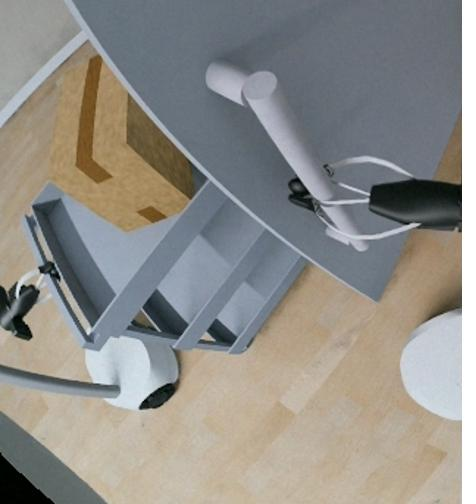

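Call:
move --blocking false --cameras '[]' --r1 '{"base": {"translate_m": 0.4, "strafe_m": 0.06}, "pace": "slow", "contact_limits": {"translate_m": 0.5}}'

Call:
wait --seconds 6 --cameras '["r1_head_camera", "r2_head_left_camera", "r1_head_left_camera"]'

Scene clock: 856.57 s.
move: r1 moving
r1.base_odometry: x=-2.529 y=+2.146 heading=-0.233
r1.turned_by_wheels: +0.000
r1.turned_by_imu: +0.000
r1.base_tilt: forward=-1.6 right=+1.2
r1.lidar_m: 0.35 0.38 2.55 2.44 2.51 3.34 3.97 3.39 2.44 2.27 1.13 0.42
r1.base_status: translate_m moving; strafe_m moving
r1.joint_positions: lift_m=+0.684 arm_m=+0.000 wrist_yaw_rad=-0.001 wrist_pitch_rad=+0.006 wrist_roll_rad=+1.569 gripper_m=-0.034
r1.joint_status: not commanded
r1.measured_speeds: translate_m=+0.049 strafe_m=+0.007 rotate_rad=+0.003 lift_m=+0.000 arm_m=+0.000 wrist_yaw_rad=+0.000 wrist_pitch_rad=+0.000 wrist_roll_rad=+0.000
r1.motor_effort: lift_m=+25(25) arm_m=+4(4) wheel_0=+2(4) wheel_1=+5(6) wheel_2=-9(9)
r1.servo_current: wrist_yaw_rad=52(72) wrist_pitch_rad=46(52) wrist_roll_rad=52(59) gripper_m=59(65)
r1.contact_limits: translate_m 0.5
r1.hand_pose: x=+0.4592 y=-0.0878 z=+0.8600 quat_wxyz=(+0.708, +0.706, +0.002, -0.003) (m; r1's base frame)
r1.wrist_depth_mm: - 809 809 249 250 283 - / - - - 243 246 - - / - - - 238 240 - - / 1708 544 500 235 236 - - / 1661 473 469 173 232 - - / 1661 517 488 169 180 - - / 1618 559 544 128 223 - -
r2: as last shown
r2.lidar_m: 0.72 0.31 0.37 0.65 1.11 4.78 1.93 1.39 1.27 1.32 1.11 1.04
r2.motor_effort: lift_m=+20(20) arm_m=+4(4) wheel_0=+2(2) wheel_1=-6(6) wheel_2=+8(8)
r2.servo_current: wrist_yaw_rad=65(72) wrist_pitch_rad=46(46) wrist_roll_rad=39(52) gripper_m=98(104)
r2.contact_limits: translate_m 0.5
r2.wrist_depth_mm: - - - 161 225 212 202 / - - - 162 228 213 - / - - - 163 229 213 204 / - - - 166 230 215 205 / - - - 166 231 216 206 / - 1025 183 166 179 217 208 / - 750 - - 232 212 208
pictures: none
No camera images: "cameras" was empty.

Scene clock: 861.37 s.
earlier move: r1 done
r1.base_odometry: x=-2.138 y=+2.113 heading=-0.232
r1.turned_by_wheels: +0.000
r1.turned_by_imu: -0.001
r1.base_tilt: forward=-1.6 right=+1.3
r1.lidar_m: 0.39 0.39 2.14 2.40 2.46 3.24 - 3.49 2.46 2.31 0.82 0.42
r1.base_status: done
r1.joint_positions: lift_m=+0.684 arm_m=+0.000 wrist_yaw_rad=-0.001 wrist_pitch_rad=+0.006 wrist_roll_rad=+1.569 gripper_m=-0.034
r1.joint_status: not commanded
r1.measured_speeds: all 0
r1.motor_effort: lift_m=+25(25) arm_m=+3(4) wheel_0=+2(5) wheel_1=+2(8) wheel_2=-4(11)
r1.servo_current: wrist_yaw_rad=52(72) wrist_pitch_rad=39(59) wrist_roll_rad=52(72) gripper_m=65(65)
r1.contact_limits: translate_m 0.5
r1.hand_pose: x=+0.4592 y=-0.0878 z=+0.8600 quat_wxyz=(+0.708, +0.706, +0.002, -0.003) (m; r1's base frame)
r1.wrist_depth_mm: - - - 238 240 - - / - - - 236 238 - - / - 603 597 234 235 - - / - 492 466 231 233 - - / - 480 480 170 232 - - / - - 206 168 181 - - / - - 559 145 226 - -
r2.base_odometry: x=-2.445 y=-2.192 heading=-2.002
r2.turned_by_wheels: +0.000
r2.turned_by_imu: +0.001
r2.base_tilt: forward=-0.7 right=+0.0
r2.lidar_m: 0.73 0.31 0.36 0.89 4.75 4.77 1.95 1.34 1.29 1.36 1.11 1.01
r2.base_status: not commanded
r2.joint_positions: lift_m=+0.920 arm_m=+0.000 wrist_yaw_rad=+1.509 wrist_pitch_rad=+0.002 wrist_roll_rad=+0.000 gripper_m=-0.034
r2.joint_status: not commanded
r2.measured_speeds: all 0
r2.motor_effort: lift_m=+20(20) arm_m=+4(5) wheel_0=+2(2) wheel_1=-6(6) wheel_2=+8(8)
r2.servo_current: wrist_yaw_rad=65(78) wrist_pitch_rad=39(46) wrist_roll_rad=39(65) gripper_m=98(104)
r2.contact_limits: translate_m 0.5
r2.hand_pose: x=+0.2758 y=+0.2825 z=+1.0976 quat_wxyz=(+0.729, -0.001, +0.001, +0.685) (m; r2's base frame)
r2.wrist_depth_mm: - - 256 161 225 211 202 / - - 258 162 229 213 - / - - - 163 229 213 204 / - - 1138 166 231 215 206 / - - 265 166 231 216 206 / - - 185 166 179 216 207 / - - - - 232 213 208
wait: 4.80 of 6 s (r1 has come to rest)
pictures: r1_head_camera, r1_head_left_camera, r2_head_left_camera
Images, in order (width x height): r1_head_camera 420x560, r1_head_left_camera 420x672, r2_head_left_camera 420x672.

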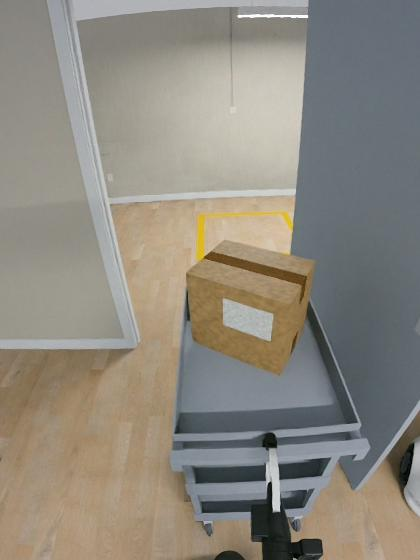

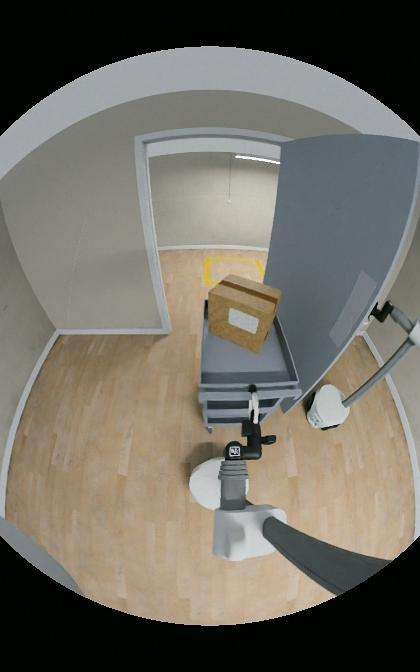

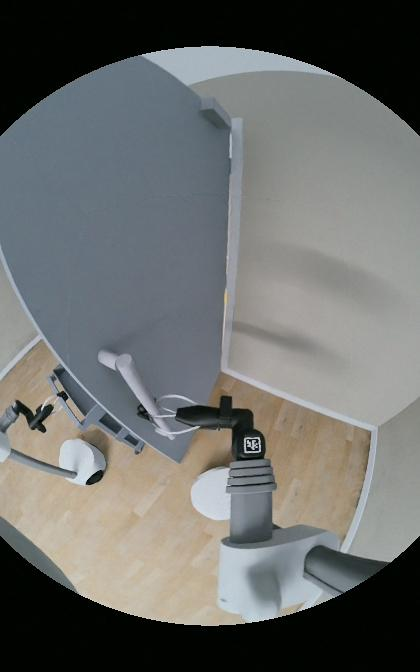

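Call:
move --blocking false --cameras '[]' --r1 '{"base": {"translate_m": 0.85}, "pace": "slow", "contact_limits": {"translate_m": 0.5}}'

Call:
wait --seconds 10 --cameras '["r1_head_camera", "r2_head_left_camera", "r1_head_left_camera", "r1_head_right_camera"]'

Scene clock: 874.80 s.
move: r1 moving
r1.base_odometry: x=-2.126 y=+2.110 heading=-0.232
r1.turned_by_wheels: +0.000
r1.turned_by_imu: +0.000
r1.base_tilt: forward=-1.6 right=+1.3
r1.lidar_m: 0.39 0.39 2.11 2.40 2.46 3.25 - 3.46 2.47 2.30 0.79 0.44
r1.base_status: translate_m moving
r1.joint_positions: lift_m=+0.684 arm_m=+0.000 wrist_yaw_rad=-0.001 wrist_pitch_rad=+0.006 wrist_roll_rad=+1.569 gripper_m=-0.034
r1.joint_status: not commanded
r1.measured_speeds: translate_m=+0.048 strafe_m=+0.000 rotate_rad=-0.001 lift_m=+0.000 arm_m=+0.000 wrist_yaw_rad=+0.000 wrist_pitch_rad=+0.000 wrist_roll_rad=+0.000
r1.motor_effort: lift_m=+25(25) arm_m=+4(4) wheel_0=+7(7) wheel_1=+4(6) wheel_2=-8(10)
r1.servo_current: wrist_yaw_rad=33(65) wrist_pitch_rad=46(52) wrist_roll_rad=39(65) gripper_m=52(65)
r1.contact_limits: translate_m 0.5
r1.hand_pose: x=+0.4592 y=-0.0878 z=+0.8600 quat_wxyz=(+0.708, +0.706, +0.002, -0.003) (m; r1's base frame)
r1.wrist_depth_mm: - - - 238 240 - - / - - - 236 237 - - / - 603 597 233 236 - - / - 500 462 232 232 - - / - 477 473 171 230 - - / - - 500 169 180 - - / - - 564 - 225 - -
r2: as last shown
r2.turned_by_imu: +0.000
r2.lidar_m: 0.69 0.31 0.35 0.91 4.74 4.75 1.95 1.38 1.29 1.34 1.11 1.03
r2.servo_current: wrist_yaw_rad=59(72) wrist_pitch_rad=39(46) wrist_roll_rad=39(52) gripper_m=104(104)
r2.contact_limits: translate_m 0.5
r2.wrist_depth_mm: - - 256 161 225 211 202 / - - 259 162 228 212 - / - - - 163 228 213 204 / - - 1118 166 230 214 206 / - - 264 166 231 216 206 / - - 185 166 179 216 208 / - - - - 231 212 209
pictures: none
No camera images: "cameras" was empty.

Scene clock: 884.07 s.
earlier move: r1 done
r1.base_odometry: x=-1.311 y=+1.918 heading=-0.232
r1.turned_by_wheels: +0.000
r1.turned_by_imu: +0.002
r1.base_tilt: forward=-1.6 right=+1.2
r1.lidar_m: 0.38 0.41 1.02 2.42 2.51 3.33 - 3.42 0.57 0.49 0.48 0.44
r1.base_status: done
r1.joint_positions: lift_m=+0.684 arm_m=+0.000 wrist_yaw_rad=-0.001 wrist_pitch_rad=+0.006 wrist_roll_rad=+1.569 gripper_m=-0.034
r1.joint_status: not commanded
r1.measured_speeds: all 0
r1.motor_effort: lift_m=+25(25) arm_m=+4(4) wheel_0=+5(9) wheel_1=+3(7) wheel_2=-2(10)
r1.servo_current: wrist_yaw_rad=39(78) wrist_pitch_rad=52(59) wrist_roll_rad=52(65) gripper_m=52(65)
r1.contact_limits: translate_m 0.5
r1.hand_pose: x=+0.4592 y=-0.0876 z=+0.8600 quat_wxyz=(+0.708, +0.706, +0.002, -0.002) (m; r1's base frame)
r1.wrist_depth_mm: 544 564 574 241 243 627 621 / - - - 237 241 1808 - / - - - 236 237 - - / - 521 480 233 235 - - / - 477 477 171 232 - - / - 530 492 169 183 - - / - 580 554 - 225 - -
r2.base_odometry: x=-2.445 y=-2.192 heading=-2.002
r2.turned_by_wheels: +0.000
r2.turned_by_imu: +0.001
r2.base_tilt: forward=-0.7 right=+0.0
r2.lidar_m: 0.68 0.33 0.37 3.56 4.73 4.76 1.92 1.37 1.29 1.34 1.09 1.04
r2.base_status: not commanded
r2.joint_positions: lift_m=+0.920 arm_m=+0.000 wrist_yaw_rad=+1.509 wrist_pitch_rad=+0.002 wrist_roll_rad=+0.000 gripper_m=-0.034
r2.joint_status: not commanded
r2.measured_speeds: all 0
r2.motor_effort: lift_m=+19(20) arm_m=+4(5) wheel_0=+2(3) wheel_1=-6(6) wheel_2=+8(8)
r2.servo_current: wrist_yaw_rad=65(72) wrist_pitch_rad=33(46) wrist_roll_rad=39(59) gripper_m=98(104)
r2.contact_limits: translate_m 0.5
r2.hand_pose: x=+0.2758 y=+0.2825 z=+1.0976 quat_wxyz=(+0.729, -0.001, +0.001, +0.685) (m; r2's base frame)
r2.wrist_depth_mm: - - - 161 224 211 202 / - - - 162 228 212 - / - - - 163 229 214 204 / - - - 166 230 215 206 / - - - 166 231 216 206 / - - 185 166 179 216 207 / - - - - 231 213 208
wait: 9.27 of 10 s (r1 has come to rest)
pictures: r1_head_camera, r1_head_left_camera, r1_head_right_camera, r2_head_left_camera
Images, in order (width x height): r1_head_camera 420x560, r1_head_left_camera 420x672, r1_head_right_camera 420x672, r2_head_left_camera 420x672.

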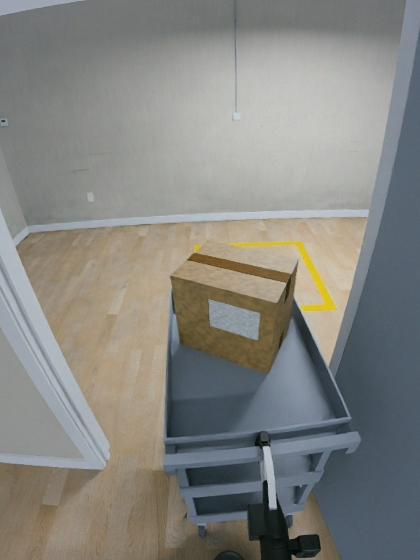

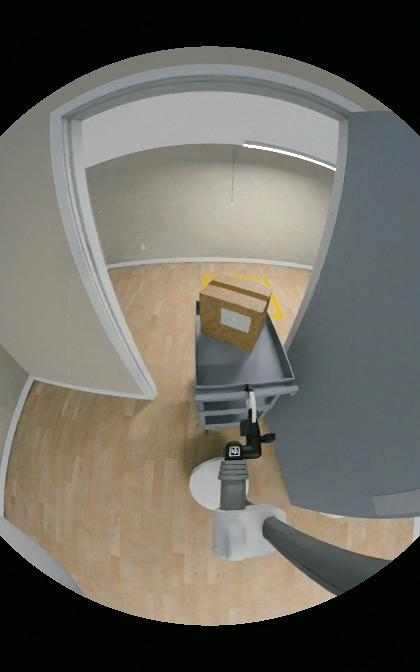

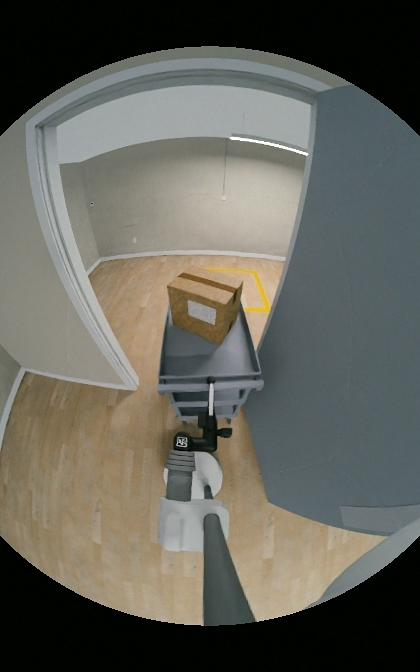

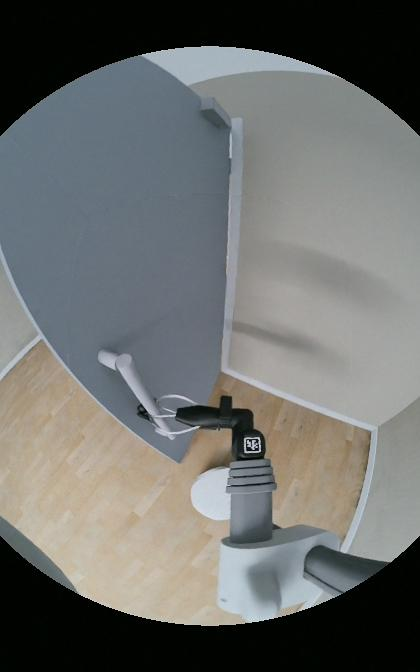

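Call:
move --blocking false --cameras '[]' --r1 '{"base": {"translate_m": 0.06, "strafe_m": 0.13}, "pace": "slow", "contact_limits": {"translate_m": 0.5}}'

Call:
wait --seconds 3 --cameras '[]'

Call:
move --blocking false --cameras '[]' --r1 '{"base": {"rotate_rad": -0.14}, "pace": "slow"}'

Call:
wait --seconds 2 --cameras '["r1_head_camera", "r1_head_right_camera"]'

Scene clock: 936.43 s.
move: r1 moving
r1.base_odometry: x=-1.303 y=+1.928 heading=-0.232
r1.turned_by_wheels: +0.000
r1.turned_by_imu: +0.000
r1.base_tilt: forward=-1.6 right=+1.3
r1.lidar_m: 0.36 0.38 0.97 2.42 2.48 3.32 - 3.38 0.57 0.50 0.50 0.42
r1.base_status: translate_m moving; strafe_m moving
r1.joint_positions: lift_m=+0.684 arm_m=+0.000 wrist_yaw_rad=-0.001 wrist_pitch_rad=+0.006 wrist_roll_rad=+1.569 gripper_m=-0.034
r1.joint_status: not commanded
r1.measured_speeds: translate_m=+0.020 strafe_m=+0.044 rotate_rad=+0.002 lift_m=+0.000 arm_m=+0.000 wrist_yaw_rad=+0.000 wrist_pitch_rad=+0.000 wrist_roll_rad=+0.000
r1.motor_effort: lift_m=+25(25) arm_m=+4(4) wheel_0=-3(5) wheel_1=+5(8) wheel_2=-4(6)
r1.servo_current: wrist_yaw_rad=46(59) wrist_pitch_rad=46(52) wrist_roll_rad=33(59) gripper_m=59(65)
r1.contact_limits: translate_m 0.5
r1.hand_pose: x=+0.4592 y=-0.0876 z=+0.8600 quat_wxyz=(+0.708, +0.706, +0.002, -0.002) (m; r1's base frame)
r1.wrist_depth_mm: 480 492 559 245 250 580 1098 / - - - 243 243 1708 - / - - - 237 239 1863 - / - 564 492 235 235 - - / - 477 473 172 232 - - / - 521 488 170 182 - - / - 564 539 - 224 - -
r2: as last shown
r2.turned_by_imu: +0.000
r2.lidar_m: 0.71 0.33 0.38 3.55 4.76 4.77 1.95 1.36 1.29 1.34 1.08 1.03
r2.motor_effort: lift_m=+20(20) arm_m=+4(5) wheel_0=+2(2) wheel_1=-6(6) wheel_2=+8(8)
r2.servo_current: wrist_yaw_rad=65(65) wrist_pitch_rad=39(46) wrist_roll_rad=39(52) gripper_m=98(104)
r2.contact_limits: translate_m 0.5
r2.wrist_depth_mm: - - - 161 225 211 202 / - - - 162 228 213 - / - - - 163 229 214 204 / - - - 166 230 215 206 / - - - 166 231 216 207 / - - 185 166 179 217 208 / - - - - 230 213 208
pictures: none
No camera images: "cameras" was empty.

Scene clock: 938.63 s.
earlier move: r1 done
r1.base_odometry: x=-1.223 y=+2.030 heading=-0.232
r1.turned_by_wheels: +0.000
r1.turned_by_imu: +0.000
r1.base_tilt: forward=-1.6 right=+1.3
r1.lidar_m: 0.40 0.41 0.87 2.29 2.40 3.18 - 3.60 0.70 0.60 0.59 0.43
r1.base_status: done
r1.joint_positions: lift_m=+0.684 arm_m=+0.000 wrist_yaw_rad=-0.002 wrist_pitch_rad=+0.006 wrist_roll_rad=+1.569 gripper_m=-0.034
r1.joint_status: not commanded
r1.measured_speeds: all 0
r1.motor_effort: lift_m=+25(25) arm_m=+4(4) wheel_0=-5(10) wheel_1=+2(9) wheel_2=-2(8)
r1.servo_current: wrist_yaw_rad=52(65) wrist_pitch_rad=46(52) wrist_roll_rad=39(59) gripper_m=59(65)
r1.contact_limits: translate_m 0.5
r1.hand_pose: x=+0.4591 y=-0.0881 z=+0.8600 quat_wxyz=(+0.708, +0.706, +0.001, -0.003) (m; r1's base frame)
r1.wrist_depth_mm: - - - 220 223 1576 1182 / - - - 222 223 1576 - / - 591 521 224 225 - - / - 455 455 165 226 - - / - 512 500 166 229 - - / - - 206 168 180 - - / - - 183 127 230 138 -
r2.base_odometry: x=-2.445 y=-2.192 heading=-2.002
r2.turned_by_wheels: +0.000
r2.turned_by_imu: +0.000
r2.base_tilt: forward=-0.6 right=+0.1
r2.lidar_m: 0.71 0.33 0.38 3.58 4.76 4.78 1.94 1.37 1.29 1.33 1.10 1.03
r2.base_status: not commanded
r2.joint_positions: lift_m=+0.920 arm_m=+0.000 wrist_yaw_rad=+1.509 wrist_pitch_rad=+0.002 wrist_roll_rad=+0.000 gripper_m=-0.034
r2.joint_status: not commanded
r2.measured_speeds: all 0
r2.motor_effort: lift_m=+20(20) arm_m=+4(5) wheel_0=+2(2) wheel_1=-6(6) wheel_2=+8(8)
r2.servo_current: wrist_yaw_rad=59(78) wrist_pitch_rad=39(46) wrist_roll_rad=59(59) gripper_m=98(104)
r2.contact_limits: translate_m 0.5
r2.hand_pose: x=+0.2758 y=+0.2825 z=+1.0976 quat_wxyz=(+0.729, -0.001, +0.001, +0.685) (m; r2's base frame)
r2.wrist_depth_mm: - - - 161 225 211 202 / - - - 162 228 213 - / - - - 163 228 213 204 / - - - 166 230 216 206 / - - - 166 231 216 206 / - - 185 166 179 217 208 / - - - - 231 213 208
wait: 2.20 of 3 s (r1 has come to rest)
pictures: none
No camera images: "cameras" was empty.

Scene clock: 939.13 s.
move: r1 moving
r1.base_odometry: x=-1.223 y=+2.031 heading=-0.341
r1.turned_by_wheels: -0.109
r1.turned_by_imu: -0.109
r1.base_tilt: forward=-1.6 right=+1.3
r1.lidar_m: 0.38 0.39 0.82 1.68 2.31 2.89 - 4.07 0.75 0.60 0.60 0.43
r1.base_status: rotate_rad moving
r1.joint_positions: lift_m=+0.684 arm_m=+0.000 wrist_yaw_rad=+0.004 wrist_pitch_rad=+0.006 wrist_roll_rad=+1.569 gripper_m=-0.034
r1.joint_status: not commanded
r1.measured_speeds: translate_m=-0.001 strafe_m=-0.002 rotate_rad=-0.273 lift_m=+0.000 arm_m=+0.000 wrist_yaw_rad=+0.000 wrist_pitch_rad=+0.000 wrist_roll_rad=+0.000
r1.motor_effort: lift_m=+25(25) arm_m=+4(4) wheel_0=+8(11) wheel_1=+3(6) wheel_2=+4(8)
r1.servo_current: wrist_yaw_rad=46(59) wrist_pitch_rad=52(52) wrist_roll_rad=39(59) gripper_m=52(72)
r1.hand_pose: x=+0.4596 y=-0.0862 z=+0.8600 quat_wxyz=(+0.708, +0.706, +0.004, -0.001) (m; r1's base frame)
r1.wrist_depth_mm: - - - 232 235 1661 1182 / - - - 232 232 1756 - / - - 591 230 231 - - / - 484 459 230 231 - - / - 488 484 170 229 - - / - - 504 169 185 - - / - - 177 - 229 137 -
r2: as last shown
r2.base_tilt: forward=-0.7 right=+0.1
r2.lidar_m: 0.71 0.34 0.38 3.52 4.72 4.78 1.95 1.39 1.28 1.36 1.09 1.03
r2.servo_current: wrist_yaw_rad=59(65) wrist_pitch_rad=33(46) wrist_roll_rad=46(59) gripper_m=104(104)
r2.contact_limits: translate_m 0.5
r2.wrist_depth_mm: - - - 161 224 211 202 / - - - 162 227 212 - / - - - 163 229 213 204 / - - - 166 231 215 205 / - - - 166 232 217 207 / - - 185 166 179 217 208 / - - - - 231 213 209
pictures: none
No camera images: "cameras" was empty.

Scene clock: 939.70 s.
earlier move: r1 done
r1.base_odometry: x=-1.223 y=+2.031 heading=-0.372
r1.turned_by_wheels: -0.031
r1.turned_by_imu: -0.031
r1.base_tilt: forward=-1.6 right=+1.3
r1.lidar_m: 0.35 0.37 0.76 1.58 2.32 2.86 - 4.31 0.76 0.61 0.60 0.45
r1.base_status: done
r1.joint_positions: lift_m=+0.684 arm_m=+0.000 wrist_yaw_rad=+0.001 wrist_pitch_rad=+0.006 wrist_roll_rad=+1.569 gripper_m=-0.034
r1.joint_status: not commanded
r1.measured_speeds: all 0
r1.motor_effort: lift_m=+25(25) arm_m=+4(4) wheel_0=+4(11) wheel_1=+2(6) wheel_2=+1(8)
r1.servo_current: wrist_yaw_rad=46(59) wrist_pitch_rad=39(59) wrist_roll_rad=33(59) gripper_m=59(72)
r1.hand_pose: x=+0.4594 y=-0.0872 z=+0.8600 quat_wxyz=(+0.708, +0.706, +0.002, -0.002) (m; r1's base frame)
r1.wrist_depth_mm: 564 574 564 258 262 286 634 / - - - 250 254 1661 1182 / - - - 242 246 1756 - / - - 549 235 240 - - / - 469 459 175 233 - - / - 500 473 171 182 - - / - 539 521 - 222 137 -
r2.base_odometry: x=-2.445 y=-2.192 heading=-2.002
r2.turned_by_wheels: +0.000
r2.turned_by_imu: +0.000
r2.base_tilt: forward=-0.7 right=+0.1
r2.lidar_m: 0.72 0.33 0.37 3.53 4.70 4.77 1.96 1.35 1.29 1.35 1.11 1.03
r2.base_status: not commanded
r2.joint_positions: lift_m=+0.920 arm_m=+0.000 wrist_yaw_rad=+1.509 wrist_pitch_rad=+0.002 wrist_roll_rad=+0.000 gripper_m=-0.034
r2.joint_status: not commanded
r2.measured_speeds: all 0
r2.motor_effort: lift_m=+20(20) arm_m=+4(5) wheel_0=+2(2) wheel_1=-5(6) wheel_2=+8(8)
r2.servo_current: wrist_yaw_rad=59(78) wrist_pitch_rad=39(46) wrist_roll_rad=39(59) gripper_m=91(104)
r2.contact_limits: translate_m 0.5
r2.hand_pose: x=+0.2758 y=+0.2825 z=+1.0976 quat_wxyz=(+0.729, -0.001, +0.001, +0.685) (m; r2's base frame)
r2.wrist_depth_mm: - - - 161 224 211 201 / - - - 162 228 213 - / - - - 163 229 213 204 / - - - 166 229 213 206 / - - - 166 232 216 206 / - - 185 166 179 217 207 / - - - - 231 212 208
wait: 0.57 of 2 s (r1 has come to rest)
pictures: r1_head_camera, r1_head_right_camera
Images, in order (width x height): r1_head_camera 420x560, r1_head_right_camera 420x672.

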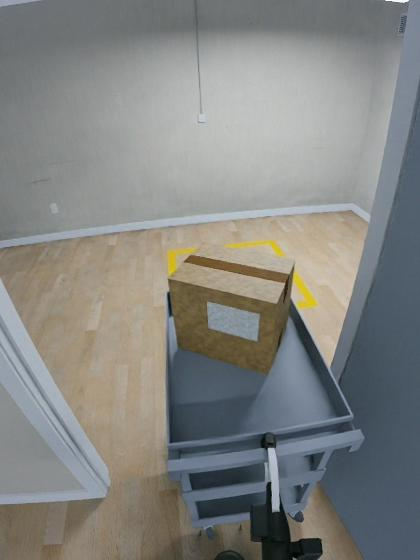

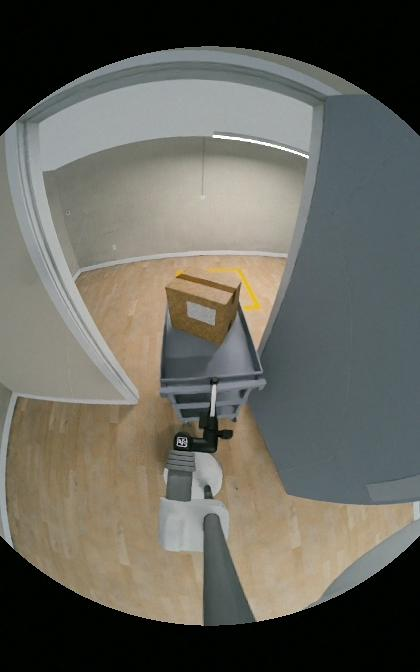

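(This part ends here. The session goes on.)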